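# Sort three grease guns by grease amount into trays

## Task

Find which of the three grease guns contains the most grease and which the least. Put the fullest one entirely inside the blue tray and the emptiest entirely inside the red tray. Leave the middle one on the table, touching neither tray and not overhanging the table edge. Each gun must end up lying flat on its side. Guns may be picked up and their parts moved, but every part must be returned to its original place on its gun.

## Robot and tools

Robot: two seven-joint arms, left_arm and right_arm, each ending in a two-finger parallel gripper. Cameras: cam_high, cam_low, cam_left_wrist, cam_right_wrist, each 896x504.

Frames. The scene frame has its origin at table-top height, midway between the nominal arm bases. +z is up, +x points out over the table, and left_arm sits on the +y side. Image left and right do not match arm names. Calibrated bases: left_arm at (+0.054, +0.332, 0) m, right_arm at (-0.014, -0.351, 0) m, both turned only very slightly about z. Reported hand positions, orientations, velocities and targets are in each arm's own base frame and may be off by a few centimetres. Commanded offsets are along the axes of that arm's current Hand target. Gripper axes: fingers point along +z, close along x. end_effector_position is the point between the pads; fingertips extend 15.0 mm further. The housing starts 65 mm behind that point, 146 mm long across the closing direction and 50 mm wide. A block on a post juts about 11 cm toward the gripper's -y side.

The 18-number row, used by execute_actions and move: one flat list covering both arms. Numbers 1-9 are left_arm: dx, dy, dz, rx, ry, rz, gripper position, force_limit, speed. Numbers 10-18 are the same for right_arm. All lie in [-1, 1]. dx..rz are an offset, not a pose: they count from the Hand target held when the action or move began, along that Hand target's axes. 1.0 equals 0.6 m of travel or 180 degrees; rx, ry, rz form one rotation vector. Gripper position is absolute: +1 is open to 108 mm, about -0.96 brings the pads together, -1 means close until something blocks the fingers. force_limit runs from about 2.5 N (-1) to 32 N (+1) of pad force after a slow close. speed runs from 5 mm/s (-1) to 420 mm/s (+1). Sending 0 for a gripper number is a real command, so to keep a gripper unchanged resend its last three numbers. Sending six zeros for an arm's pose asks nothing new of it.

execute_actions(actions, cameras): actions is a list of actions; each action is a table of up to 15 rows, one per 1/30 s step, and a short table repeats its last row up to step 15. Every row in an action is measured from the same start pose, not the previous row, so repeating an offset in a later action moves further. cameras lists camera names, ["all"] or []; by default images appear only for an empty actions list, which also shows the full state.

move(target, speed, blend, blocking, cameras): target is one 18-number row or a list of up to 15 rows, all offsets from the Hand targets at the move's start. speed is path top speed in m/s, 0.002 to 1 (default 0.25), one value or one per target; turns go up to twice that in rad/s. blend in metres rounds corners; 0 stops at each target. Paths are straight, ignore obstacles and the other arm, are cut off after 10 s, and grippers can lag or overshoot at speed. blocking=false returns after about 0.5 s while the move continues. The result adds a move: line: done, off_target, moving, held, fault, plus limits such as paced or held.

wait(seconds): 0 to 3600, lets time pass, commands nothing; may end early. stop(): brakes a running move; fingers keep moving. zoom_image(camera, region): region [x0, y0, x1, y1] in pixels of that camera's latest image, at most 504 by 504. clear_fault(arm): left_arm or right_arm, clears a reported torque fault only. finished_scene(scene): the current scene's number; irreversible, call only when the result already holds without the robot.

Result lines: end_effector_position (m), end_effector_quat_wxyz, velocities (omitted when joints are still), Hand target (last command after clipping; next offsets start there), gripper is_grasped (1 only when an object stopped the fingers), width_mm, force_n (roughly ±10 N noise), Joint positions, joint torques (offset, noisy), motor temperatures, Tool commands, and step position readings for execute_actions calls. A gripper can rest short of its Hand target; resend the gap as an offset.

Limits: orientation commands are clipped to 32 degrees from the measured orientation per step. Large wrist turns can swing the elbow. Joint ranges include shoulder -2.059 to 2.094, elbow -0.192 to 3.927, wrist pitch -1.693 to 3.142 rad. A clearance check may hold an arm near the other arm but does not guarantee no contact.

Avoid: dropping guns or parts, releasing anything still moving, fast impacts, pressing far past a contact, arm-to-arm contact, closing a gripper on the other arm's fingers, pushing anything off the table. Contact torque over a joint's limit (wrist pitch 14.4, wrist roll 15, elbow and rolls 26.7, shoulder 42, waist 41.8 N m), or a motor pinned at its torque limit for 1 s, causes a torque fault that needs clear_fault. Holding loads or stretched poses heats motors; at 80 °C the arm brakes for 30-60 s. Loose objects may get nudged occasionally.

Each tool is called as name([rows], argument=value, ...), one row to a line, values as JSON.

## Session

Weight works. Repeat.

execute_actions(actions=[])

Scene clock: 0.00 s.
left_arm: end_effector_position=(+0.4565, -0.0747, +0.1988) width_mm=107.94 is_grasped=0 force_n=0.00 end_effector_quat_wxyz=(+0.371, +0.901, -0.200, -0.103) | right_arm: end_effector_position=(+0.3419, +0.1848, +0.1847) width_mm=107.99 is_grasped=0 force_n=0.00 end_effector_quat_wxyz=(+0.599, -0.505, +0.462, -0.415)
Joint positions: left_arm=[-0.186 0.368 0.391 1.376 -0.707 1.632 3.192] | right_arm=[0.459 -0.155 0.458 0.066 -2.443 1.431 0.841]
Joint velocities: within noise
Joint torques (N m): no reading
Motor temperatures (°C): left_arm=[33 32 32 37 31 32 32] | right_arm=[31 34 33 33 31 38 33]
Hand target: left_arm +0.4565, -0.0747, +0.1988; +0.371, +0.901, -0.200, -0.103 | right_arm +0.3419, +0.1848, +0.1847; +0.599, -0.505, +0.462, -0.415
Tool commands: left_gripper/position=+0.998 left_gripper/force_limit=+1.0 left_gripper/speed=+1.0 right_gripper/position=+1.0 right_gripper/force_limit=+1.0 right_gripper/speed=+1.0

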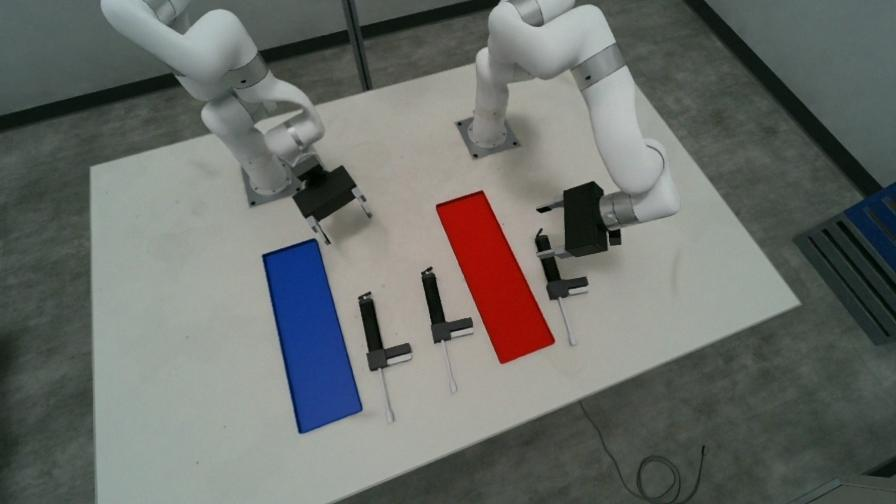

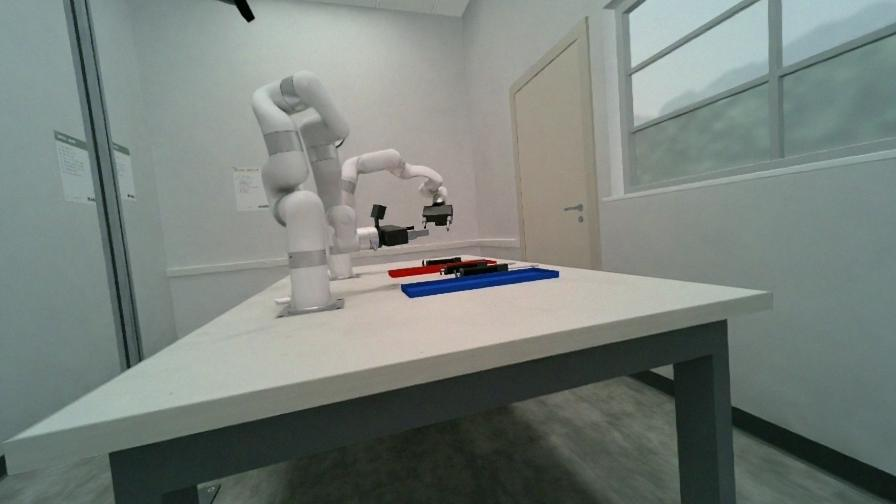

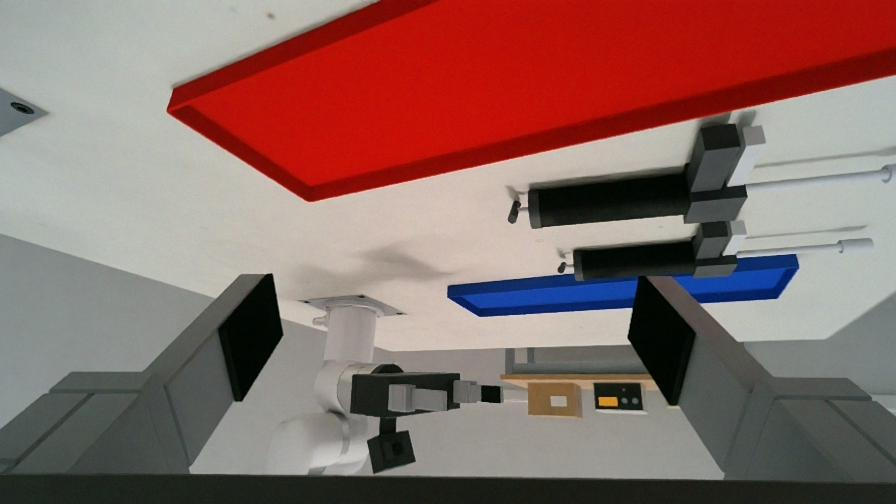

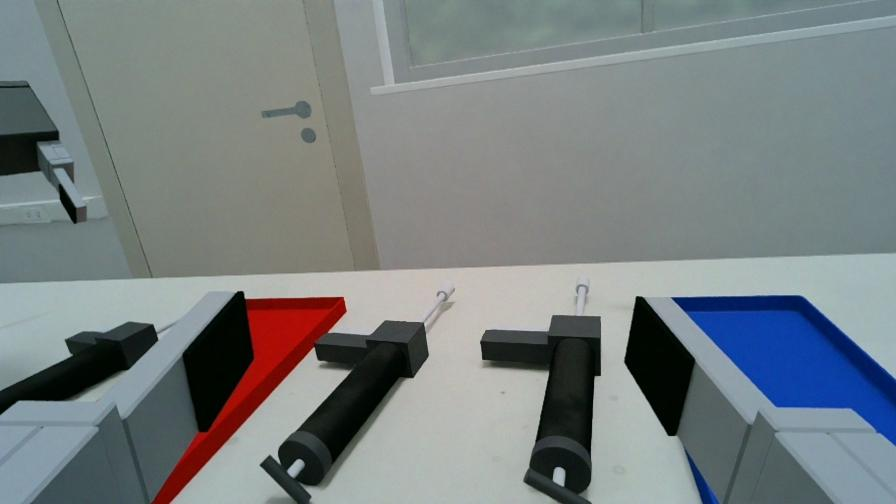

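move(target=[0.109,0.3643,0.0155,0.1461,0.2585,-0.6004,0.25,0.2,0.5,0.158,-0.0238,0.3625,-0.5115,0.0928,0.0217,0.25,0.2,0.5], speed=0.5, cameras=["all"])

Scene clock: 7.40 s.
left_arm: end_effector_position=(+0.4502, -0.2501, +0.3449) width_mm=66.76 is_grasped=0 force_n=0.00 end_effector_quat_wxyz=(+0.000, +0.707, +0.707, +0.000) | right_arm: end_effector_position=(+0.5738, +0.1391, +0.1993) width_mm=66.75 is_grasped=0 force_n=0.00 end_effector_quat_wxyz=(-0.077, +0.704, -0.705, +0.047)
Joint positions: left_arm=[-0.59 0.132 0.091 1.6 -0.012 1.469 0.287] | right_arm=[0.29 1.086 -0.305 2.707 -2.858 -1.458 0.949]
Joint torques (N m): left_arm=[-0.68 -29.67 -0.04 13.54 0.49 -1.13 -0.46] | right_arm=[2.11 -39.8 -3.43 21.17 0.38 -1.85 -0.22]
Hand target: left_arm +0.4502, -0.2501, +0.3449; +0.000, +0.707, +0.707, +0.000 | right_arm +0.5747, +0.1394, +0.1996; +0.000, +0.707, -0.707, +0.000
Off the commanded pose: left_arm 0.000 m, 0 deg | right_arm 0.001 m, 10 deg.
elbow stopped short (right arm): the move would have taken joint 4 (elbow) straighter than the controller allows.
move: off_target (right_arm)

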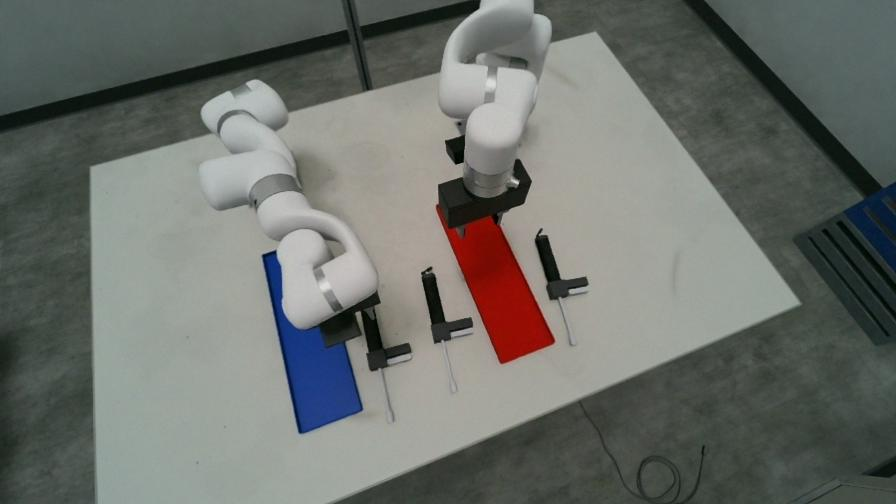

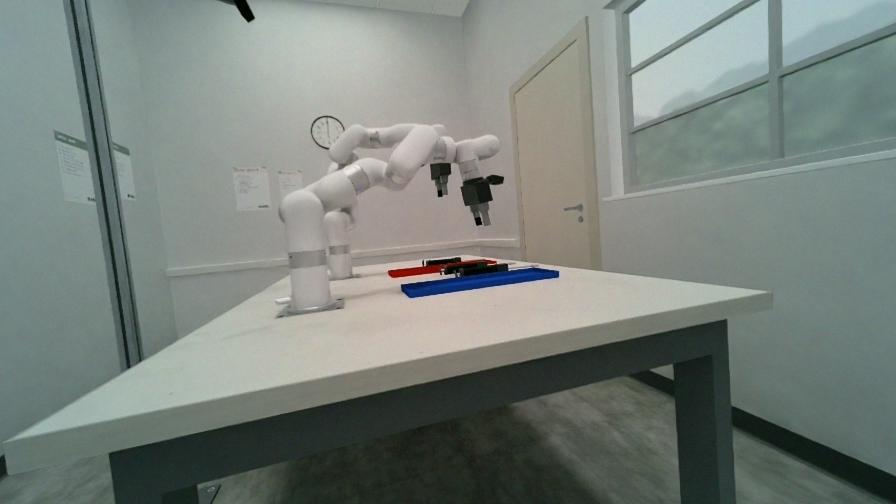

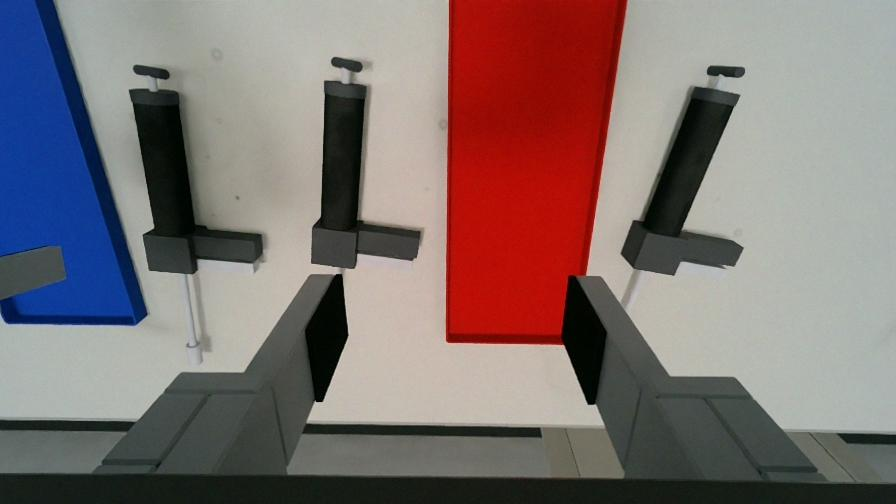

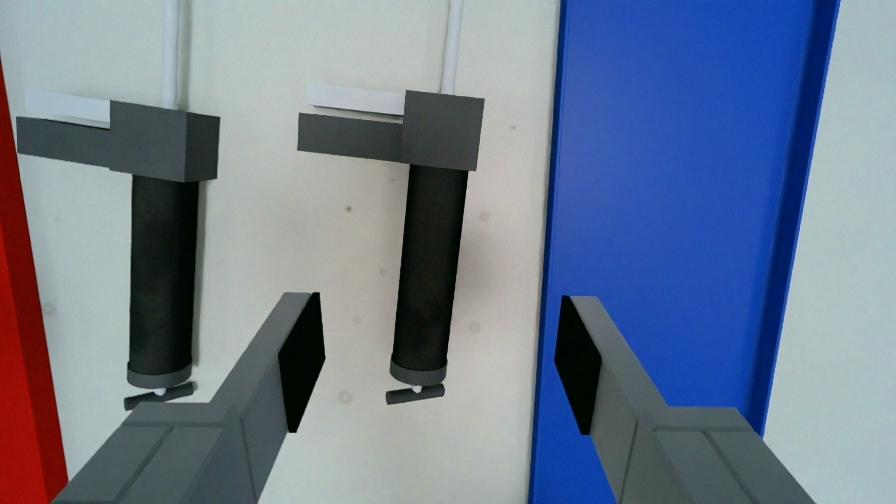

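move([
  [0.3517,0.0933,0.3,0,0,0.096,0.25,0.2,0.5,-0.0293,0.0862,0.05,0,0,0.024,0.25,0.2,0.5],
  [0.3517,0.0933,0.475,0,0,0.096,0.25,0.2,0.5,-0.0293,0.0862,0.216,0,0,0.024,0.25,0.2,0.5],
], speed=[0.35,0.2], cameras=["cam_left_wrist","cam_right_wrist"])

Scene clock: 11.70 s.
left_arm: end_effector_position=(+0.5061, -0.0390, +0.0599) width_mm=66.76 is_grasped=0 force_n=0.00 end_effector_quat_wxyz=(+0.000, +0.805, +0.593, +0.000) | right_arm: end_effector_position=(+0.5230, +0.1569, +0.0700) width_mm=66.75 is_grasped=0 force_n=0.00 end_effector_quat_wxyz=(+0.000, +0.680, -0.734, +0.000)
Joint positions: left_arm=[-0.316 0.375 0.247 1.058 -0.14 0.698 1.108] | right_arm=[0.408 1.023 -0.29 2.18 -2.876 -1.188 1.014]
Joint torques (N m): left_arm=[1.4 -32.08 1.32 11.54 -0.64 -1.43 0.35] | right_arm=[-2.53 -38.92 -4.08 21.77 0.23 -1.82 -0.04]
Hand target: left_arm +0.5061, -0.0390, +0.0599; +0.000, +0.805, +0.593, +0.000 | right_arm +0.5230, +0.1569, +0.0700; +0.000, +0.680, -0.734, +0.000
Off the commanded pose: left_arm 0.000 m, 0 deg | right_arm 0.000 m, 0 deg.
move: done

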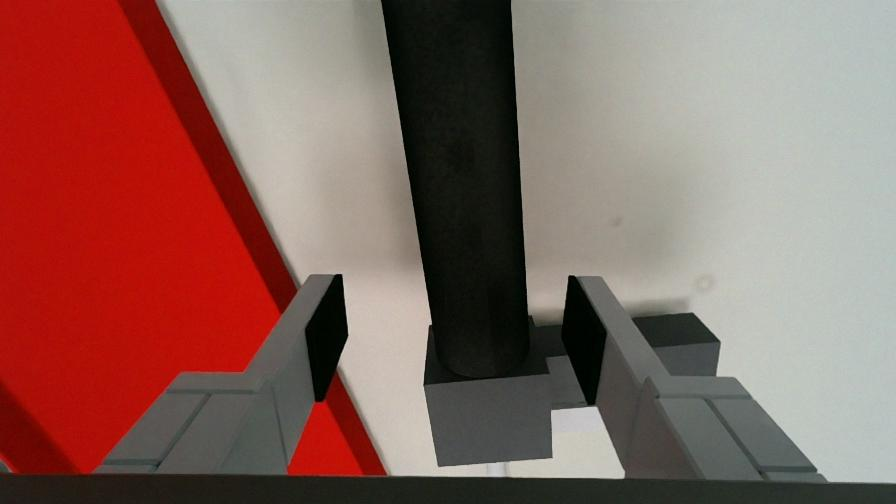

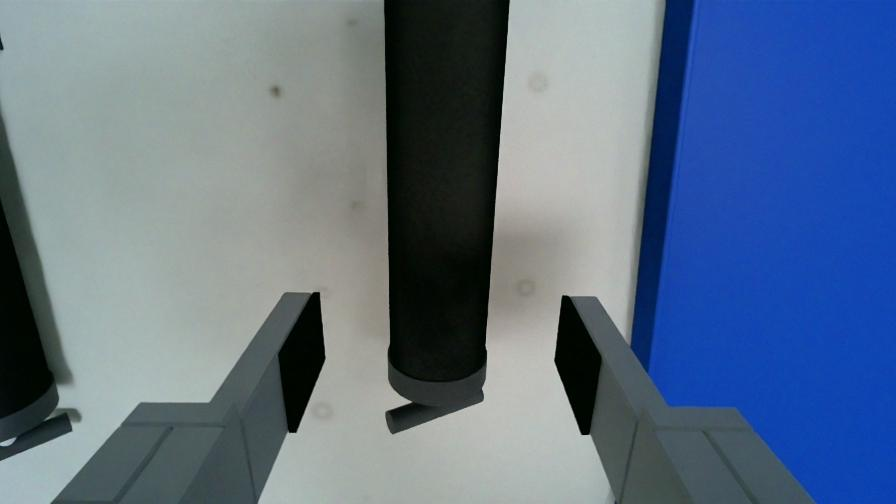

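move([
  [0.009,0,0.0563,0,0,-0.031,0.25,0.2,0.5,0,0,0.0703,0,0,0,0.25,0.2,0.5],
  [0.009,0,0.0563,0,0,-0.031,-1,0.2,-0.4,0,0,0.0703,0,0,0,-1,0.2,-0.4],
  [0.009,0,-0.17,0,0,-0.031,-1,0.2,-0.4,0,0,-0.083,0,0,0,-1,0.2,-0.4],
  [-0.3784,-0.0324,-0.2168,0,0,-0.096,-1,0.2,-0.4,0.0137,0.183,-0.083,0,0,-0.024,-1,0.2,-0.4],
  [-0.3784,-0.0324,-0.1335,0,0,-0.096,-1,0.2,-0.4,0.0137,0.183,0.0697,0,0,-0.024,-1,0.2,-0.4],
], speed=[0.12,0.1,0.2,0.25,0.1], cameras=["cam_left_wrist","cam_right_wrist"])

wait(seconds=0.15)

wait(seconds=0.15)

wait(seconds=0.15)

wait(seconds=0.15)

wait(seconds=0.15)

wait(seconds=0.15)

Scene clock: 18.63 s.
left_arm: end_effector_position=(+0.4202, -0.2501, +0.1400) width_mm=35.20 is_grasped=1 force_n=35.34 end_effector_quat_wxyz=(+0.000, +0.707, +0.707, +0.000) | right_arm: end_effector_position=(+0.4129, +0.1571, +0.0282) width_mm=35.11 is_grasped=1 force_n=36.52 end_effector_quat_wxyz=(+0.000, +0.707, -0.707, +0.000)
Joint positions: left_arm=[-0.63 0.166 0.096 1.043 -0.021 0.878 0.263] | right_arm=[0.537 0.677 -0.26 1.438 -2.914 -0.79 0.957]
Joint torques (N m): left_arm=[1.2 -32.76 0.02 13.69 -0.5 -1.7 0.32] | right_arm=[-2.73 -30.35 -3.37 19.47 0.24 -1.44 -0.28]
Hand target: left_arm +0.4202, -0.2501, +0.1400; +0.000, +0.707, +0.707, +0.000 | right_arm +0.4129, +0.1571, +0.0282; +0.000, +0.707, -0.707, +0.000
Off the commanded pose: left_arm 0.000 m, 0 deg | right_arm 0.000 m, 0 deg.
move: done

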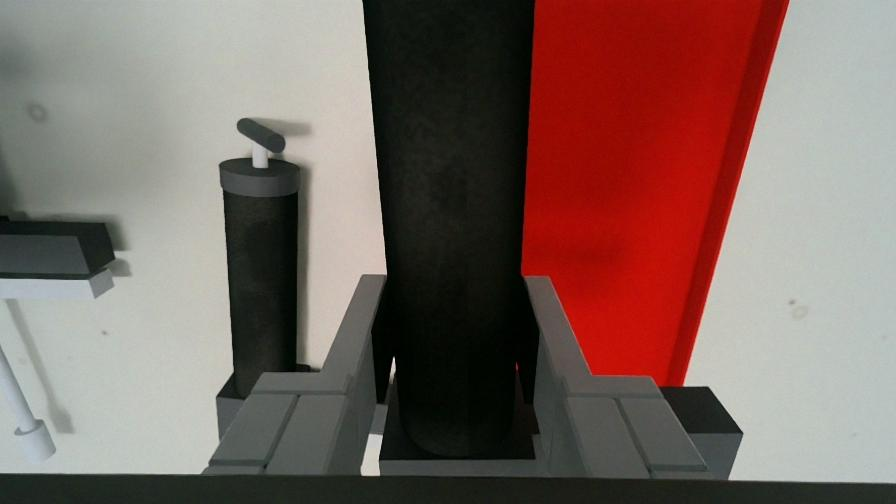

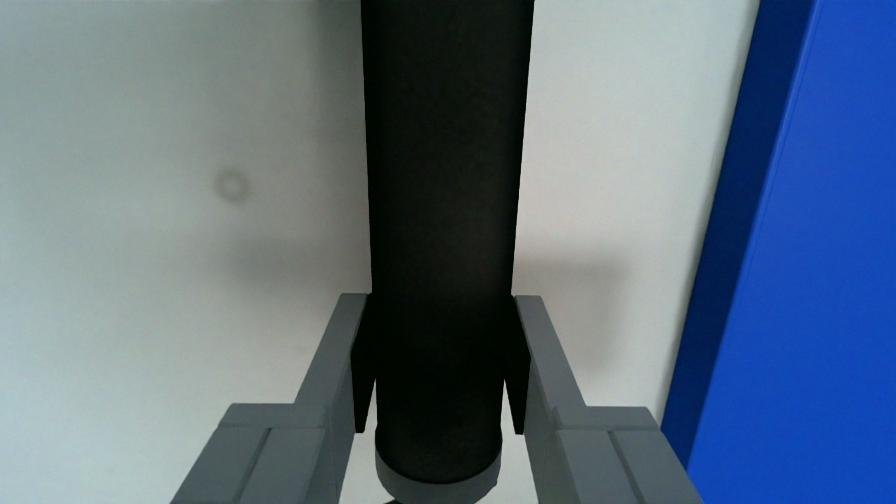

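Scene clock: 18.80 s.
left_arm: end_effector_position=(+0.4202, -0.2501, +0.1400) width_mm=35.20 is_grasped=1 force_n=35.34 end_effector_quat_wxyz=(+0.000, +0.707, +0.707, +0.000) | right_arm: end_effector_position=(+0.4129, +0.1571, +0.0282) width_mm=35.11 is_grasped=1 force_n=36.52 end_effector_quat_wxyz=(+0.000, +0.707, -0.707, +0.000)
Joint positions: left_arm=[-0.63 0.166 0.096 1.043 -0.021 0.877 0.263] | right_arm=[0.537 0.677 -0.26 1.438 -2.914 -0.79 0.957]
Joint torques (N m): left_arm=[1.09 -32.81 -0.06 13.72 -0.52 -1.82 0.33] | right_arm=[-2.65 -30.07 -3.41 19.54 0.38 -1.43 -0.3]
Hand target: left_arm +0.4202, -0.2501, +0.1400; +0.000, +0.707, +0.707, +0.000 | right_arm +0.4129, +0.1571, +0.0282; +0.000, +0.707, -0.707, +0.000
Tool commands: left_gripper/position=-1.0 left_gripper/force_limit=+0.2 left_gripper/speed=-0.4 right_gripper/position=-1.0 right_gripper/force_limit=+0.2 right_gripper/speed=-0.4
Off the commanded pose: left_arm 0.000 m, 0 deg | right_arm 0.000 m, 0 deg.
wait: 0.17 s; no rest

Scene clock: 18.97 s.
left_arm: end_effector_position=(+0.4202, -0.2501, +0.1400) width_mm=35.20 is_grasped=1 force_n=35.34 end_effector_quat_wxyz=(+0.000, +0.707, +0.707, +0.000) | right_arm: end_effector_position=(+0.4129, +0.1571, +0.0282) width_mm=35.11 is_grasped=1 force_n=36.52 end_effector_quat_wxyz=(+0.000, +0.707, -0.707, +0.000)
Joint positions: left_arm=[-0.63 0.166 0.096 1.043 -0.021 0.877 0.263] | right_arm=[0.537 0.677 -0.26 1.438 -2.914 -0.79 0.957]
Joint torques (N m): left_arm=[1.24 -32.74 0.04 13.7 -0.56 -1.84 0.37] | right_arm=[-3.01 -30.56 -3.37 19.6 0.22 -1.41 -0.2]
Hand target: left_arm +0.4202, -0.2501, +0.1400; +0.000, +0.707, +0.707, +0.000 | right_arm +0.4129, +0.1571, +0.0282; +0.000, +0.707, -0.707, +0.000
Tool commands: left_gripper/position=-1.0 left_gripper/force_limit=+0.2 left_gripper/speed=-0.4 right_gripper/position=-1.0 right_gripper/force_limit=+0.2 right_gripper/speed=-0.4
Off the commanded pose: left_arm 0.000 m, 0 deg | right_arm 0.000 m, 0 deg.
wait: 0.17 s; no rest

Scene clock: 19.13 s.
left_arm: end_effector_position=(+0.4202, -0.2501, +0.1400) width_mm=35.20 is_grasped=1 force_n=35.34 end_effector_quat_wxyz=(+0.000, +0.707, +0.707, +0.000) | right_arm: end_effector_position=(+0.4129, +0.1571, +0.0282) width_mm=35.11 is_grasped=1 force_n=36.52 end_effector_quat_wxyz=(+0.000, +0.707, -0.707, +0.000)
Joint positions: left_arm=[-0.63 0.166 0.096 1.043 -0.021 0.877 0.263] | right_arm=[0.537 0.677 -0.26 1.438 -2.914 -0.79 0.957]
Joint torques (N m): left_arm=[1.19 -32.79 0 13.75 -0.62 -1.84 0.36] | right_arm=[-2.61 -30.82 -3.67 19.28 0.3 -1.35 -0.27]
Hand target: left_arm +0.4202, -0.2501, +0.1400; +0.000, +0.707, +0.707, +0.000 | right_arm +0.4129, +0.1571, +0.0282; +0.000, +0.707, -0.707, +0.000
Tool commands: left_gripper/position=-1.0 left_gripper/force_limit=+0.2 left_gripper/speed=-0.4 right_gripper/position=-1.0 right_gripper/force_limit=+0.2 right_gripper/speed=-0.4
Off the commanded pose: left_arm 0.000 m, 0 deg | right_arm 0.000 m, 0 deg.
wait: 0.17 s; no rest

Scene clock: 19.30 s.
left_arm: end_effector_position=(+0.4202, -0.2501, +0.1400) width_mm=35.20 is_grasped=1 force_n=35.34 end_effector_quat_wxyz=(+0.000, +0.707, +0.707, +0.000) | right_arm: end_effector_position=(+0.4129, +0.1571, +0.0282) width_mm=35.11 is_grasped=1 force_n=36.52 end_effector_quat_wxyz=(+0.000, +0.707, -0.707, +0.000)
Joint positions: left_arm=[-0.63 0.166 0.096 1.043 -0.021 0.877 0.263] | right_arm=[0.537 0.677 -0.26 1.438 -2.914 -0.79 0.957]
Joint torques (N m): left_arm=[1.29 -32.93 0.04 13.73 -0.56 -1.85 0.37] | right_arm=[-2.65 -30.73 -3.61 19.41 0.4 -1.3 -0.21]
Hand target: left_arm +0.4202, -0.2501, +0.1400; +0.000, +0.707, +0.707, +0.000 | right_arm +0.4129, +0.1571, +0.0282; +0.000, +0.707, -0.707, +0.000
Tool commands: left_gripper/position=-1.0 left_gripper/force_limit=+0.2 left_gripper/speed=-0.4 right_gripper/position=-1.0 right_gripper/force_limit=+0.2 right_gripper/speed=-0.4
Off the commanded pose: left_arm 0.000 m, 0 deg | right_arm 0.000 m, 0 deg.
wait: 0.17 s; no rest

Scene clock: 19.47 s.
left_arm: end_effector_position=(+0.4202, -0.2501, +0.1400) width_mm=35.20 is_grasped=1 force_n=35.34 end_effector_quat_wxyz=(+0.000, +0.707, +0.707, +0.000) | right_arm: end_effector_position=(+0.4129, +0.1571, +0.0282) width_mm=35.11 is_grasped=1 force_n=36.52 end_effector_quat_wxyz=(+0.000, +0.707, -0.707, +0.000)
Joint positions: left_arm=[-0.63 0.166 0.096 1.043 -0.021 0.877 0.263] | right_arm=[0.537 0.677 -0.26 1.438 -2.914 -0.79 0.957]
Joint torques (N m): left_arm=[1.16 -32.79 0.01 13.76 -0.52 -1.81 0.39] | right_arm=[-2.64 -30.54 -3.83 19.35 0.1 -1.53 -0.39]
Hand target: left_arm +0.4202, -0.2501, +0.1400; +0.000, +0.707, +0.707, +0.000 | right_arm +0.4129, +0.1571, +0.0282; +0.000, +0.707, -0.707, +0.000
Tool commands: left_gripper/position=-1.0 left_gripper/force_limit=+0.2 left_gripper/speed=-0.4 right_gripper/position=-1.0 right_gripper/force_limit=+0.2 right_gripper/speed=-0.4
Off the commanded pose: left_arm 0.000 m, 0 deg | right_arm 0.000 m, 0 deg.
wait: 0.17 s; no rest

Scene clock: 19.63 s.
left_arm: end_effector_position=(+0.4202, -0.2501, +0.1400) width_mm=35.20 is_grasped=1 force_n=35.34 end_effector_quat_wxyz=(+0.000, +0.707, +0.707, +0.000) | right_arm: end_effector_position=(+0.4129, +0.1571, +0.0282) width_mm=35.11 is_grasped=1 force_n=36.52 end_effector_quat_wxyz=(+0.000, +0.707, -0.707, +0.000)
Joint positions: left_arm=[-0.63 0.166 0.096 1.043 -0.021 0.877 0.263] | right_arm=[0.537 0.677 -0.26 1.438 -2.914 -0.79 0.957]
Joint torques (N m): left_arm=[1.28 -32.84 0.05 13.78 -0.52 -1.74 0.37] | right_arm=[-2.73 -30.43 -3.52 19.23 0.08 -1.33 -0.26]
Hand target: left_arm +0.4202, -0.2501, +0.1400; +0.000, +0.707, +0.707, +0.000 | right_arm +0.4129, +0.1571, +0.0282; +0.000, +0.707, -0.707, +0.000
Tool commands: left_gripper/position=-1.0 left_gripper/force_limit=+0.2 left_gripper/speed=-0.4 right_gripper/position=-1.0 right_gripper/force_limit=+0.2 right_gripper/speed=-0.4
Off the commanded pose: left_arm 0.000 m, 0 deg | right_arm 0.000 m, 0 deg.
wait: 0.17 s; no rest

move([
  [0.0635,0,0.16,0,0,0,-1,0.2,-0.4,0,0,0,0,0,0,-0.05,0.2,-0.5],
  [0.0635,0,0.165,0,0,0,-1,0.2,-0.4,0,0,-0.18,0,0,0,-0.05,0.2,-0.5],
  [0.0635,0,0.165,0,0,0,-1,0.2,-0.4,0.35,0.1,-0.22,0,0,0,-0.05,0.2,-0.5],
], speed=[0.12,0.15,0.3], cameras=["cam_left_wrist","cam_high"])

Scene clock: 23.93 s.
left_arm: end_effector_position=(+0.4202, -0.2120, +0.0410) width_mm=35.20 is_grasped=1 force_n=35.34 end_effector_quat_wxyz=(+0.000, +0.707, +0.707, +0.000) | right_arm: end_effector_position=(+0.3528, -0.0528, +0.1603) width_mm=50.24 is_grasped=0 force_n=0.00 end_effector_quat_wxyz=(+0.000, +0.707, -0.707, +0.000)
Joint positions: left_arm=[-0.579 0.312 0.111 0.902 -0.061 0.593 0.362] | right_arm=[0.246 0.216 -0.455 1.146 -3.027 -0.955 0.52]
Joint torques (N m): left_arm=[1.17 -33.48 0.36 11.63 -0.43 -1.79 0.37] | right_arm=[-2.28 -21.15 -2.72 20.82 0.28 -2.56 -0.26]
Hand target: left_arm +0.4202, -0.2120, +0.0410; +0.000, +0.707, +0.707, +0.000 | right_arm +0.3528, -0.0528, +0.1603; +0.000, +0.707, -0.707, +0.000
Off the commanded pose: left_arm 0.000 m, 0 deg | right_arm 0.000 m, 0 deg.
move: done
Images, in order (width x height): cam_high 896x504, cam_left_wrist 896x504.

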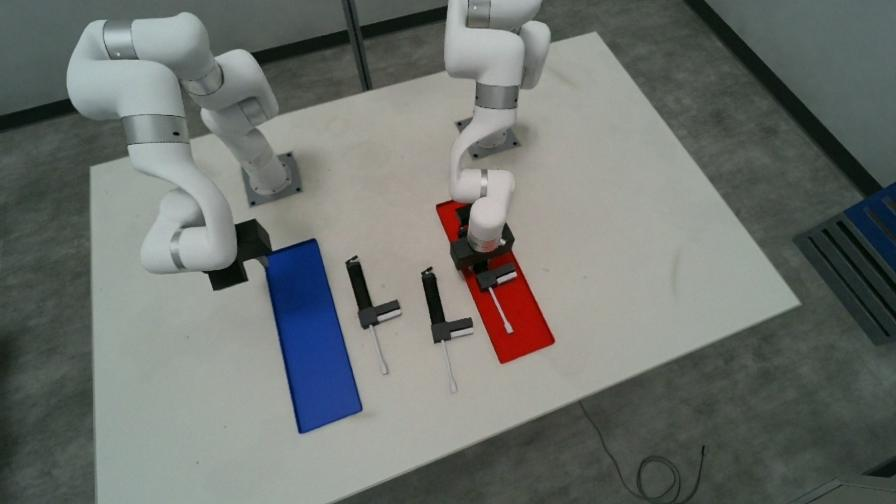

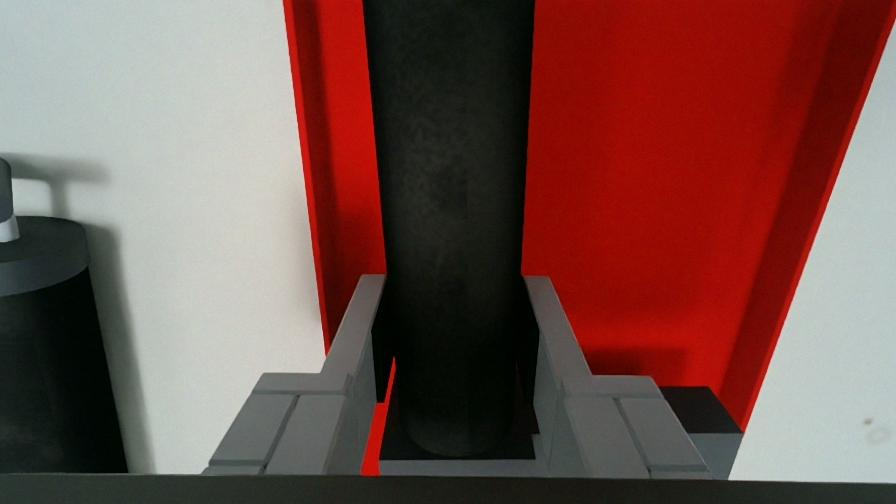

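move([
  [0.005,0,0.0175,0,0,0,-1,0.2,-0.4,0,0,0,0,0,0,-0.05,0.2,-0.5],
  [0.005,0,0.0175,0,0,0,-0.05,0.2,-0.5,0,0,0,0,0,0,-0.05,0.2,-0.5],
  [0.005,0,-0.18,0,0,0,-0.05,0.2,-0.5,0,0,0,0,0,0,-0.05,0.2,-0.5],
  [-0.248,0.143,-0.15,0,0,0.03,0.1,0.2,-0.4,0,0,0,0,0,0,-0.05,0.2,-0.5],
  [-0.248,0.143,-0.032,0,0,0.03,0.1,0.2,-0.4,0,0,0,0,0,0,-0.05,0.2,-0.5],
], speed=[0.05,0.1,0.15,0.3,0.15], blend=[0,0,0.02,0,0], cameras=["cam_left_wrist"])

Scene clock: 30.00 s.
left_arm: end_effector_position=(+0.5061, -0.3608, +0.0602) width_mm=58.49 is_grasped=0 force_n=0.00 end_effector_quat_wxyz=(+0.000, +0.739, +0.673, +0.000) | right_arm: end_effector_position=(+0.3528, -0.0528, +0.1603) width_mm=50.24 is_grasped=0 force_n=0.00 end_effector_quat_wxyz=(+0.000, +0.707, -0.707, +0.000)
Joint positions: left_arm=[-0.655 0.696 0.046 1.602 -0.037 0.907 0.282] | right_arm=[0.246 0.216 -0.455 1.146 -3.027 -0.955 0.52]
Joint torques (N m): left_arm=[1.15 -42.61 -0.04 12.78 -0.6 -1.49 0.44] | right_arm=[-2.37 -21.01 -2.55 21.01 0.35 -2.44 -0.4]
Hand target: left_arm +0.5061, -0.3607, +0.0602; +0.000, +0.739, +0.673, +0.000 | right_arm +0.3528, -0.0528, +0.1603; +0.000, +0.707, -0.707, +0.000
Off the commanded pose: left_arm 0.000 m, 0 deg | right_arm 0.000 m, 0 deg.
move: done

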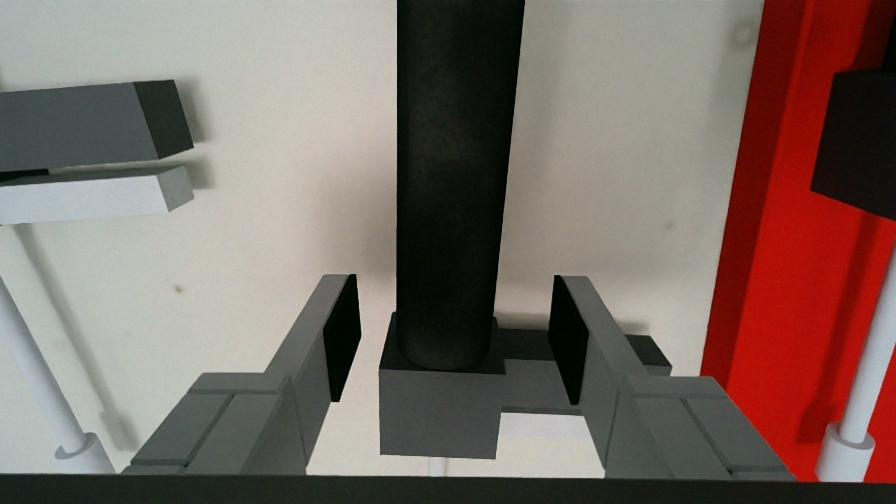

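move([
  [-0.003,0,0.0567,0,0,0.014,0.1,0.2,-0.4,0,0,0,0,0,0,-0.05,0.2,-0.5],
  [-0.003,0,0.0567,0,0,0.014,-1,0.2,-0.4,0,0,0,0,0,0,-0.05,0.2,-0.5],
  [-0.003,0,-0.17,0,0,0.014,-1,0.2,-0.4,0,0,0,0,0,0,-0.05,0.2,-0.5],
  [0.1702,-0.1599,-0.2163,0,0,-0.03,-1,0.2,-0.4,0,0,0,0,0,0,-0.05,0.2,-0.5],
  [0.1702,-0.1599,-0.133,0,0,-0.03,-1,0.2,-0.4,0,0,0,0,0,0,-0.05,0.2,-0.5],
], speed=[0.12,0.1,0.2,0.25,0.1], cameras=["cam_left_wrist"])

wait(seconds=0.15)

wait(seconds=0.15)

wait(seconds=0.15)

wait(seconds=0.15)

wait(seconds=0.15)

wait(seconds=0.15)

Scene clock: 35.20 s.
left_arm: end_effector_position=(+0.4201, -0.2501, +0.1400) width_mm=35.05 is_grasped=1 force_n=38.64 end_effector_quat_wxyz=(+0.000, +0.707, +0.707, +0.000) | right_arm: end_effector_position=(+0.3528, -0.0528, +0.1603) width_mm=50.24 is_grasped=0 force_n=0.00 end_effector_quat_wxyz=(+0.000, +0.707, -0.707, +0.000)
Joint positions: left_arm=[-0.622 0.166 0.088 1.043 -0.019 0.877 0.262] | right_arm=[0.246 0.216 -0.455 1.146 -3.027 -0.955 0.52]
Joint torques (N m): left_arm=[1.33 -33.17 -0.05 13.73 -0.64 -1.75 0.36] | right_arm=[-1.91 -21.31 -2.59 21.05 0.22 -2.37 -0.27]
Hand target: left_arm +0.4201, -0.2501, +0.1400; +0.000, +0.707, +0.707, +0.000 | right_arm +0.3528, -0.0528, +0.1603; +0.000, +0.707, -0.707, +0.000
Off the commanded pose: left_arm 0.000 m, 0 deg | right_arm 0.000 m, 0 deg.
move: done

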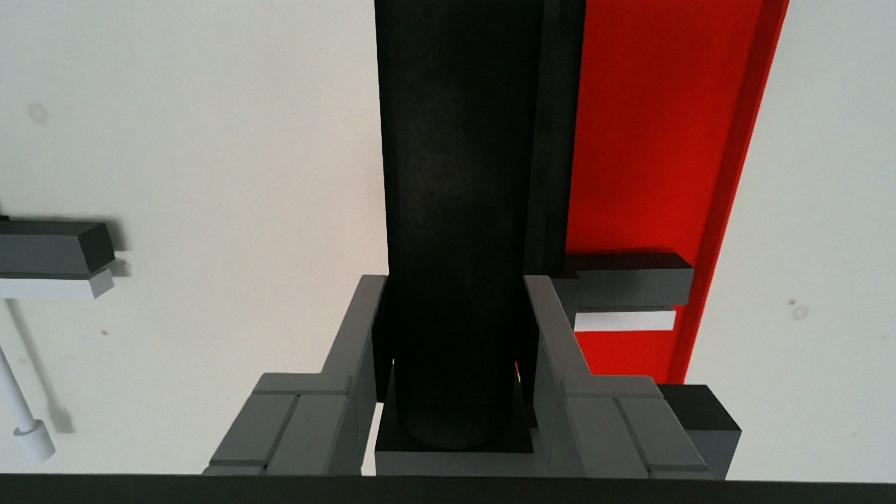

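Scene clock: 35.37 s.
left_arm: end_effector_position=(+0.4201, -0.2501, +0.1400) width_mm=35.05 is_grasped=1 force_n=38.64 end_effector_quat_wxyz=(+0.000, +0.707, +0.707, +0.000) | right_arm: end_effector_position=(+0.3528, -0.0528, +0.1603) width_mm=50.24 is_grasped=0 force_n=0.00 end_effector_quat_wxyz=(+0.000, +0.707, -0.707, +0.000)
Joint positions: left_arm=[-0.622 0.166 0.088 1.043 -0.019 0.877 0.262] | right_arm=[0.246 0.216 -0.455 1.146 -3.027 -0.955 0.52]
Joint torques (N m): left_arm=[1.13 -32.87 -0.01 13.64 -0.58 -1.83 0.34] | right_arm=[-1.51 -21.36 -2.76 20.89 0.19 -2.51 -0.27]
Hand target: left_arm +0.4201, -0.2501, +0.1400; +0.000, +0.707, +0.707, +0.000 | right_arm +0.3528, -0.0528, +0.1603; +0.000, +0.707, -0.707, +0.000
Tool commands: left_gripper/position=-1.0 left_gripper/force_limit=+0.2 left_gripper/speed=-0.4 right_gripper/position=-0.05 right_gripper/force_limit=+0.2 right_gripper/speed=-0.5
Off the commanded pose: left_arm 0.000 m, 0 deg | right_arm 0.000 m, 0 deg.
wait: 0.17 s; no rest

Scene clock: 35.53 s.
left_arm: end_effector_position=(+0.4201, -0.2501, +0.1400) width_mm=35.05 is_grasped=1 force_n=38.64 end_effector_quat_wxyz=(+0.000, +0.707, +0.707, +0.000) | right_arm: end_effector_position=(+0.3528, -0.0528, +0.1603) width_mm=50.24 is_grasped=0 force_n=0.00 end_effector_quat_wxyz=(+0.000, +0.707, -0.707, +0.000)
Joint positions: left_arm=[-0.622 0.166 0.088 1.043 -0.019 0.877 0.262] | right_arm=[0.246 0.216 -0.455 1.146 -3.027 -0.955 0.52]
Joint torques (N m): left_arm=[1.12 -32.79 0.02 13.75 -0.62 -1.83 0.42] | right_arm=[-1.96 -21.3 -2.54 20.81 0.12 -2.44 -0.37]
Hand target: left_arm +0.4201, -0.2501, +0.1400; +0.000, +0.707, +0.707, +0.000 | right_arm +0.3528, -0.0528, +0.1603; +0.000, +0.707, -0.707, +0.000
Tool commands: left_gripper/position=-1.0 left_gripper/force_limit=+0.2 left_gripper/speed=-0.4 right_gripper/position=-0.05 right_gripper/force_limit=+0.2 right_gripper/speed=-0.5
Off the commanded pose: left_arm 0.000 m, 0 deg | right_arm 0.000 m, 0 deg.
wait: 0.17 s; no rest

Scene clock: 35.70 s.
left_arm: end_effector_position=(+0.4201, -0.2501, +0.1400) width_mm=35.05 is_grasped=1 force_n=38.64 end_effector_quat_wxyz=(+0.000, +0.707, +0.707, +0.000) | right_arm: end_effector_position=(+0.3528, -0.0528, +0.1603) width_mm=50.24 is_grasped=0 force_n=0.00 end_effector_quat_wxyz=(+0.000, +0.707, -0.707, +0.000)
Joint positions: left_arm=[-0.622 0.166 0.088 1.043 -0.019 0.877 0.262] | right_arm=[0.246 0.216 -0.455 1.146 -3.027 -0.955 0.52]
Joint torques (N m): left_arm=[1.22 -33.13 0.02 13.68 -0.49 -1.85 0.41] | right_arm=[-2.29 -20.91 -2.59 21.16 0.07 -2.38 -0.15]
Hand target: left_arm +0.4201, -0.2501, +0.1400; +0.000, +0.707, +0.707, +0.000 | right_arm +0.3528, -0.0528, +0.1603; +0.000, +0.707, -0.707, +0.000
Tool commands: left_gripper/position=-1.0 left_gripper/force_limit=+0.2 left_gripper/speed=-0.4 right_gripper/position=-0.05 right_gripper/force_limit=+0.2 right_gripper/speed=-0.5
Off the commanded pose: left_arm 0.000 m, 0 deg | right_arm 0.000 m, 0 deg.
wait: 0.17 s; no rest

Scene clock: 35.87 s.
left_arm: end_effector_position=(+0.4201, -0.2501, +0.1400) width_mm=35.05 is_grasped=1 force_n=38.64 end_effector_quat_wxyz=(+0.000, +0.707, +0.707, +0.000) | right_arm: end_effector_position=(+0.3528, -0.0528, +0.1603) width_mm=50.24 is_grasped=0 force_n=0.00 end_effector_quat_wxyz=(+0.000, +0.707, -0.707, +0.000)
Joint positions: left_arm=[-0.622 0.166 0.088 1.043 -0.019 0.877 0.262] | right_arm=[0.246 0.216 -0.455 1.146 -3.027 -0.955 0.52]
Joint torques (N m): left_arm=[1.29 -33.03 -0.01 13.71 -0.55 -1.82 0.36] | right_arm=[-1.91 -20.81 -2.59 20.94 0.03 -2.44 -0.17]
Hand target: left_arm +0.4201, -0.2501, +0.1400; +0.000, +0.707, +0.707, +0.000 | right_arm +0.3528, -0.0528, +0.1603; +0.000, +0.707, -0.707, +0.000
Tool commands: left_gripper/position=-1.0 left_gripper/force_limit=+0.2 left_gripper/speed=-0.4 right_gripper/position=-0.05 right_gripper/force_limit=+0.2 right_gripper/speed=-0.5
Off the commanded pose: left_arm 0.000 m, 0 deg | right_arm 0.000 m, 0 deg.
wait: 0.17 s; no rest

Scene clock: 36.03 s.
left_arm: end_effector_position=(+0.4201, -0.2501, +0.1400) width_mm=35.05 is_grasped=1 force_n=38.64 end_effector_quat_wxyz=(+0.000, +0.707, +0.707, +0.000) | right_arm: end_effector_position=(+0.3528, -0.0528, +0.1603) width_mm=50.24 is_grasped=0 force_n=0.00 end_effector_quat_wxyz=(+0.000, +0.707, -0.707, +0.000)
Joint positions: left_arm=[-0.622 0.166 0.088 1.043 -0.019 0.877 0.262] | right_arm=[0.246 0.216 -0.455 1.146 -3.027 -0.955 0.52]
Joint torques (N m): left_arm=[1.27 -32.89 -0.01 13.7 -0.59 -1.74 0.37] | right_arm=[-1.75 -21.11 -2.67 20.92 0.36 -2.36 -0.08]
Hand target: left_arm +0.4201, -0.2501, +0.1400; +0.000, +0.707, +0.707, +0.000 | right_arm +0.3528, -0.0528, +0.1603; +0.000, +0.707, -0.707, +0.000
Tool commands: left_gripper/position=-1.0 left_gripper/force_limit=+0.2 left_gripper/speed=-0.4 right_gripper/position=-0.05 right_gripper/force_limit=+0.2 right_gripper/speed=-0.5
Off the commanded pose: left_arm 0.000 m, 0 deg | right_arm 0.000 m, 0 deg.
wait: 0.17 s; no rest

Scene clock: 36.20 s.
left_arm: end_effector_position=(+0.4201, -0.2501, +0.1400) width_mm=35.05 is_grasped=1 force_n=38.64 end_effector_quat_wxyz=(+0.000, +0.707, +0.707, +0.000) | right_arm: end_effector_position=(+0.3528, -0.0528, +0.1603) width_mm=50.24 is_grasped=0 force_n=0.00 end_effector_quat_wxyz=(+0.000, +0.707, -0.707, +0.000)
Joint positions: left_arm=[-0.622 0.166 0.088 1.043 -0.019 0.877 0.262] | right_arm=[0.246 0.216 -0.455 1.146 -3.027 -0.955 0.52]
Joint torques (N m): left_arm=[1.26 -33.04 -0.03 13.76 -0.57 -1.76 0.41] | right_arm=[-1.93 -21.26 -2.54 20.84 0.17 -2.54 -0.37]
Hand target: left_arm +0.4201, -0.2501, +0.1400; +0.000, +0.707, +0.707, +0.000 | right_arm +0.3528, -0.0528, +0.1603; +0.000, +0.707, -0.707, +0.000
Tool commands: left_gripper/position=-1.0 left_gripper/force_limit=+0.2 left_gripper/speed=-0.4 right_gripper/position=-0.05 right_gripper/force_limit=+0.2 right_gripper/speed=-0.5
Off the commanded pose: left_arm 0.000 m, 0 deg | right_arm 0.000 m, 0 deg.
wait: 0.17 s; no rest

move([
  [-0.1833,0,0.08,0,0,0,-1,0.2,-0.4,0.2,0,0,0,0,0,-0.05,0.2,-0.5],
  [-0.1833,0,0.1888,0,0,0,-1,0.2,-0.4,0.2,0,0,0,0,0,-0.05,0.2,-0.5],
  [-0.1833,0,0.1888,0,0,0,0.1,0.2,-0.4,0.2,0,0,0,0,0,-0.05,0.2,-0.5],
  [-0.1833,0,0,0,0,0,0.1,0.2,-0.4,0.2,0,0,0,0,0,-0.05,0.2,-0.5],
  [-0.46,-0.03,0,0,0,0,0.1,0.2,-0.4,0.2,0,0,0,0,0,-0.05,0.2,-0.5],
  [-0.46,-0.03,0.1333,0,0,0,0.1,0.2,-0.4,0.2,0,0,0,0,0,-0.05,0.2,-0.5],
], speed=[0.25,0.15,0.1,0.2,0.3,0.15], blend=[0.02,0,0,0.02,0.02,0], cameras=["cam_left_wrist"])

Scene clock: 41.63 s.
left_arm: end_effector_position=(+0.4022, -0.5261, +0.0601) width_mm=58.49 is_grasped=0 force_n=0.00 end_effector_quat_wxyz=(+0.000, +0.707, +0.707, +0.000) | right_arm: end_effector_position=(+0.3527, -0.1728, +0.1603) width_mm=50.24 is_grasped=0 force_n=0.00 end_effector_quat_wxyz=(+0.000, +0.707, -0.707, +0.000)
Joint positions: left_arm=[-0.891 0.846 -0.04 1.863 0.035 1.018 -0.151] | right_arm=[-0.036 0.346 -0.529 1.299 -2.938 -1.006 0.137]
Joint torques (N m): left_arm=[-0.59 -46.44 -0.49 13.2 1.09 -1.42 -0.41] | right_arm=[-2.12 -23.53 -4.37 21.2 -0.18 -2.44 0.07]
Hand target: left_arm +0.4022, -0.5261, +0.0600; +0.000, +0.707, +0.707, +0.000 | right_arm +0.3527, -0.1728, +0.1603; +0.000, +0.707, -0.707, +0.000
Off the commanded pose: left_arm 0.000 m, 0 deg | right_arm 0.000 m, 0 deg.
move: done

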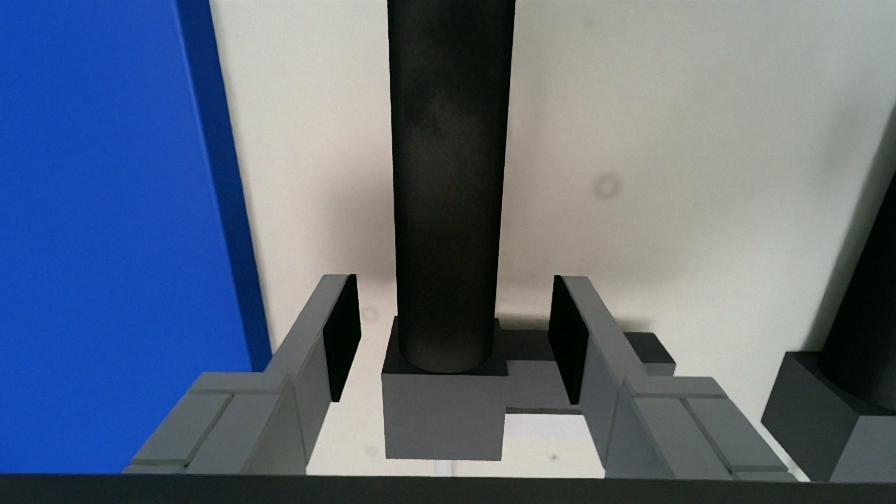

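move([
  [-0.003,0,0.0563,0,0,0.007,0.1,0.2,-0.4,0,0,0,0,0,0,-0.05,0.2,-0.5],
  [-0.003,0,0.0563,0,0,0.007,-1,0.2,-0.4,0,0,0,0,0,0,-0.05,0.2,-0.5],
  [-0.003,0,-0.17,0,0,0.007,-1,0.2,-0.4,0,0,0,0,0,0,-0.05,0.2,-0.5],
  [0.46,0.03,-0.2163,0,0,0,-1,0.2,-0.4,0,0,0,0,0,0,-0.05,0.2,-0.5],
  [0.46,0.03,-0.1333,0,0,0,-1,0.2,-0.4,0,0,0,0,0,0,-0.05,0.2,-0.5],
], speed=[0.12,0.1,0.2,0.3,0.1], cameras=["cam_left_wrist"])

wait(seconds=0.15)

wait(seconds=0.15)

wait(seconds=0.15)

wait(seconds=0.15)

wait(seconds=0.15)

wait(seconds=0.15)

Scene clock: 47.07 s.
left_arm: end_effector_position=(+0.4201, -0.2501, +0.1400) width_mm=35.05 is_grasped=1 force_n=38.67 end_effector_quat_wxyz=(+0.000, +0.707, +0.707, +0.000) | right_arm: end_effector_position=(+0.3527, -0.1728, +0.1603) width_mm=50.24 is_grasped=0 force_n=0.00 end_effector_quat_wxyz=(+0.000, +0.707, -0.707, +0.000)
Joint positions: left_arm=[-0.621 0.166 0.087 1.043 -0.019 0.877 0.262] | right_arm=[-0.036 0.346 -0.529 1.299 -2.938 -1.006 0.137]
Joint torques (N m): left_arm=[1.21 -32.42 -0.02 13.55 -0.49 -1.89 0.36] | right_arm=[-0.8 -23.82 -3.5 21.27 -0.35 -2.48 0.05]
Hand target: left_arm +0.4201, -0.2501, +0.1400; +0.000, +0.707, +0.707, +0.000 | right_arm +0.3527, -0.1728, +0.1603; +0.000, +0.707, -0.707, +0.000
Off the commanded pose: left_arm 0.000 m, 0 deg | right_arm 0.000 m, 0 deg.
move: done

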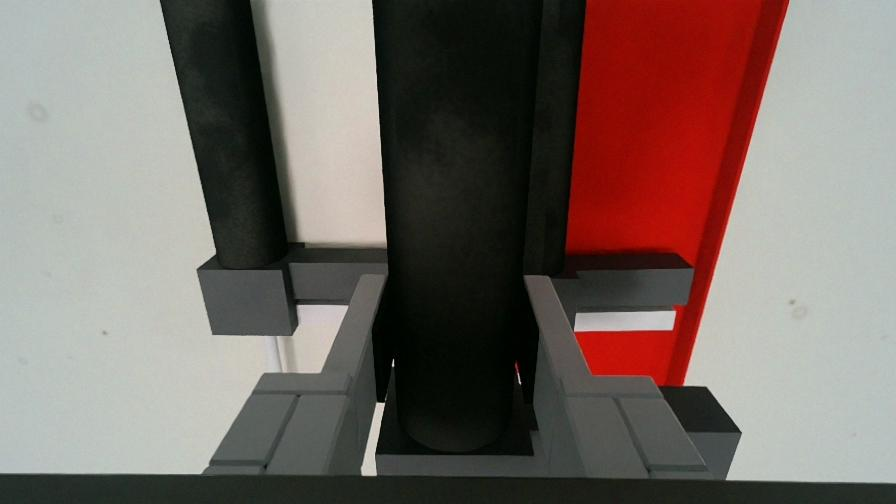

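Scene clock: 47.23 s.
left_arm: end_effector_position=(+0.4201, -0.2501, +0.1400) width_mm=35.05 is_grasped=1 force_n=38.67 end_effector_quat_wxyz=(+0.000, +0.707, +0.707, +0.000) | right_arm: end_effector_position=(+0.3527, -0.1728, +0.1603) width_mm=50.24 is_grasped=0 force_n=0.00 end_effector_quat_wxyz=(+0.000, +0.707, -0.707, +0.000)
Joint positions: left_arm=[-0.621 0.166 0.087 1.043 -0.019 0.877 0.262] | right_arm=[-0.036 0.346 -0.529 1.299 -2.938 -1.006 0.137]
Joint torques (N m): left_arm=[1.21 -32.73 0.02 13.55 -0.55 -1.85 0.4] | right_arm=[-1.05 -24.51 -3.85 20.84 -0.28 -2.37 -0.02]
Hand target: left_arm +0.4201, -0.2501, +0.1400; +0.000, +0.707, +0.707, +0.000 | right_arm +0.3527, -0.1728, +0.1603; +0.000, +0.707, -0.707, +0.000
Tool commands: left_gripper/position=-1.0 left_gripper/force_limit=+0.2 left_gripper/speed=-0.4 right_gripper/position=-0.05 right_gripper/force_limit=+0.2 right_gripper/speed=-0.5
Off the commanded pose: left_arm 0.000 m, 0 deg | right_arm 0.000 m, 0 deg.
wait: 0.17 s; no rest

Scene clock: 47.40 s.
left_arm: end_effector_position=(+0.4201, -0.2501, +0.1400) width_mm=35.05 is_grasped=1 force_n=38.67 end_effector_quat_wxyz=(+0.000, +0.707, +0.707, +0.000) | right_arm: end_effector_position=(+0.3527, -0.1728, +0.1603) width_mm=50.24 is_grasped=0 force_n=0.00 end_effector_quat_wxyz=(+0.000, +0.707, -0.707, +0.000)
Joint positions: left_arm=[-0.621 0.166 0.087 1.043 -0.019 0.877 0.262] | right_arm=[-0.036 0.346 -0.529 1.299 -2.938 -1.006 0.137]
Joint torques (N m): left_arm=[1.36 -32.5 0.01 13.69 -0.61 -1.78 0.34] | right_arm=[-0.88 -23.68 -3.53 21.1 -0.27 -2.5 0.11]
Hand target: left_arm +0.4201, -0.2501, +0.1400; +0.000, +0.707, +0.707, +0.000 | right_arm +0.3527, -0.1728, +0.1603; +0.000, +0.707, -0.707, +0.000
Tool commands: left_gripper/position=-1.0 left_gripper/force_limit=+0.2 left_gripper/speed=-0.4 right_gripper/position=-0.05 right_gripper/force_limit=+0.2 right_gripper/speed=-0.5
Off the commanded pose: left_arm 0.000 m, 0 deg | right_arm 0.000 m, 0 deg.
wait: 0.17 s; no rest

Scene clock: 47.57 s.
left_arm: end_effector_position=(+0.4201, -0.2501, +0.1400) width_mm=35.05 is_grasped=1 force_n=38.67 end_effector_quat_wxyz=(+0.000, +0.707, +0.707, +0.000) | right_arm: end_effector_position=(+0.3527, -0.1728, +0.1603) width_mm=50.24 is_grasped=0 force_n=0.00 end_effector_quat_wxyz=(+0.000, +0.707, -0.707, +0.000)
Joint positions: left_arm=[-0.621 0.166 0.087 1.043 -0.019 0.877 0.262] | right_arm=[-0.036 0.346 -0.529 1.299 -2.938 -1.006 0.137]
Joint torques (N m): left_arm=[1.53 -32.55 -0.15 13.61 -0.51 -1.76 0.37] | right_arm=[-1.11 -24.02 -3.54 20.86 -0.14 -2.33 -0.1]
Hand target: left_arm +0.4201, -0.2501, +0.1400; +0.000, +0.707, +0.707, +0.000 | right_arm +0.3527, -0.1728, +0.1603; +0.000, +0.707, -0.707, +0.000
Tool commands: left_gripper/position=-1.0 left_gripper/force_limit=+0.2 left_gripper/speed=-0.4 right_gripper/position=-0.05 right_gripper/force_limit=+0.2 right_gripper/speed=-0.5
Off the commanded pose: left_arm 0.000 m, 0 deg | right_arm 0.000 m, 0 deg.
wait: 0.17 s; no rest

Scene clock: 47.73 s.
left_arm: end_effector_position=(+0.4201, -0.2501, +0.1400) width_mm=35.05 is_grasped=1 force_n=38.67 end_effector_quat_wxyz=(+0.000, +0.707, +0.707, +0.000) | right_arm: end_effector_position=(+0.3527, -0.1728, +0.1603) width_mm=50.24 is_grasped=0 force_n=0.00 end_effector_quat_wxyz=(+0.000, +0.707, -0.707, +0.000)
Joint positions: left_arm=[-0.621 0.166 0.087 1.043 -0.019 0.877 0.262] | right_arm=[-0.036 0.346 -0.529 1.299 -2.938 -1.006 0.137]
Joint torques (N m): left_arm=[1.12 -32.75 -0.06 13.54 -0.43 -1.76 0.36] | right_arm=[-1.05 -23.93 -3.53 21.07 -0.29 -2.44 0.15]
Hand target: left_arm +0.4201, -0.2501, +0.1400; +0.000, +0.707, +0.707, +0.000 | right_arm +0.3527, -0.1728, +0.1603; +0.000, +0.707, -0.707, +0.000
Tool commands: left_gripper/position=-1.0 left_gripper/force_limit=+0.2 left_gripper/speed=-0.4 right_gripper/position=-0.05 right_gripper/force_limit=+0.2 right_gripper/speed=-0.5
Off the commanded pose: left_arm 0.000 m, 0 deg | right_arm 0.000 m, 0 deg.
wait: 0.17 s; no rest

Scene clock: 47.90 s.
left_arm: end_effector_position=(+0.4201, -0.2501, +0.1400) width_mm=35.05 is_grasped=1 force_n=38.67 end_effector_quat_wxyz=(+0.000, +0.707, +0.707, +0.000) | right_arm: end_effector_position=(+0.3527, -0.1728, +0.1603) width_mm=50.24 is_grasped=0 force_n=0.00 end_effector_quat_wxyz=(+0.000, +0.707, -0.707, +0.000)
Joint positions: left_arm=[-0.621 0.166 0.087 1.043 -0.019 0.877 0.262] | right_arm=[-0.036 0.346 -0.529 1.299 -2.938 -1.006 0.137]
Joint torques (N m): left_arm=[1.44 -32.55 -0.06 13.65 -0.61 -1.8 0.33] | right_arm=[-0.98 -24.32 -3.38 20.98 -0.34 -2.42 0.13]
Hand target: left_arm +0.4201, -0.2501, +0.1400; +0.000, +0.707, +0.707, +0.000 | right_arm +0.3527, -0.1728, +0.1603; +0.000, +0.707, -0.707, +0.000
Tool commands: left_gripper/position=-1.0 left_gripper/force_limit=+0.2 left_gripper/speed=-0.4 right_gripper/position=-0.05 right_gripper/force_limit=+0.2 right_gripper/speed=-0.5
Off the commanded pose: left_arm 0.000 m, 0 deg | right_arm 0.000 m, 0 deg.
wait: 0.17 s; no rest

Scene clock: 48.07 s.
left_arm: end_effector_position=(+0.4201, -0.2501, +0.1400) width_mm=35.05 is_grasped=1 force_n=38.67 end_effector_quat_wxyz=(+0.000, +0.707, +0.707, +0.000) | right_arm: end_effector_position=(+0.3527, -0.1728, +0.1603) width_mm=50.24 is_grasped=0 force_n=0.00 end_effector_quat_wxyz=(+0.000, +0.707, -0.707, +0.000)
Joint positions: left_arm=[-0.621 0.166 0.087 1.043 -0.019 0.877 0.262] | right_arm=[-0.036 0.346 -0.529 1.299 -2.938 -1.006 0.137]
Joint torques (N m): left_arm=[1.2 -32.49 -0.09 13.56 -0.62 -1.79 0.38] | right_arm=[-1.09 -24.04 -3.58 21 -0.26 -2.46 -0.03]
Hand target: left_arm +0.4201, -0.2501, +0.1400; +0.000, +0.707, +0.707, +0.000 | right_arm +0.3527, -0.1728, +0.1603; +0.000, +0.707, -0.707, +0.000
Tool commands: left_gripper/position=-1.0 left_gripper/force_limit=+0.2 left_gripper/speed=-0.4 right_gripper/position=-0.05 right_gripper/force_limit=+0.2 right_gripper/speed=-0.5
Off the commanded pose: left_arm 0.000 m, 0 deg | right_arm 0.000 m, 0 deg.
wait: 0.17 s; no rest


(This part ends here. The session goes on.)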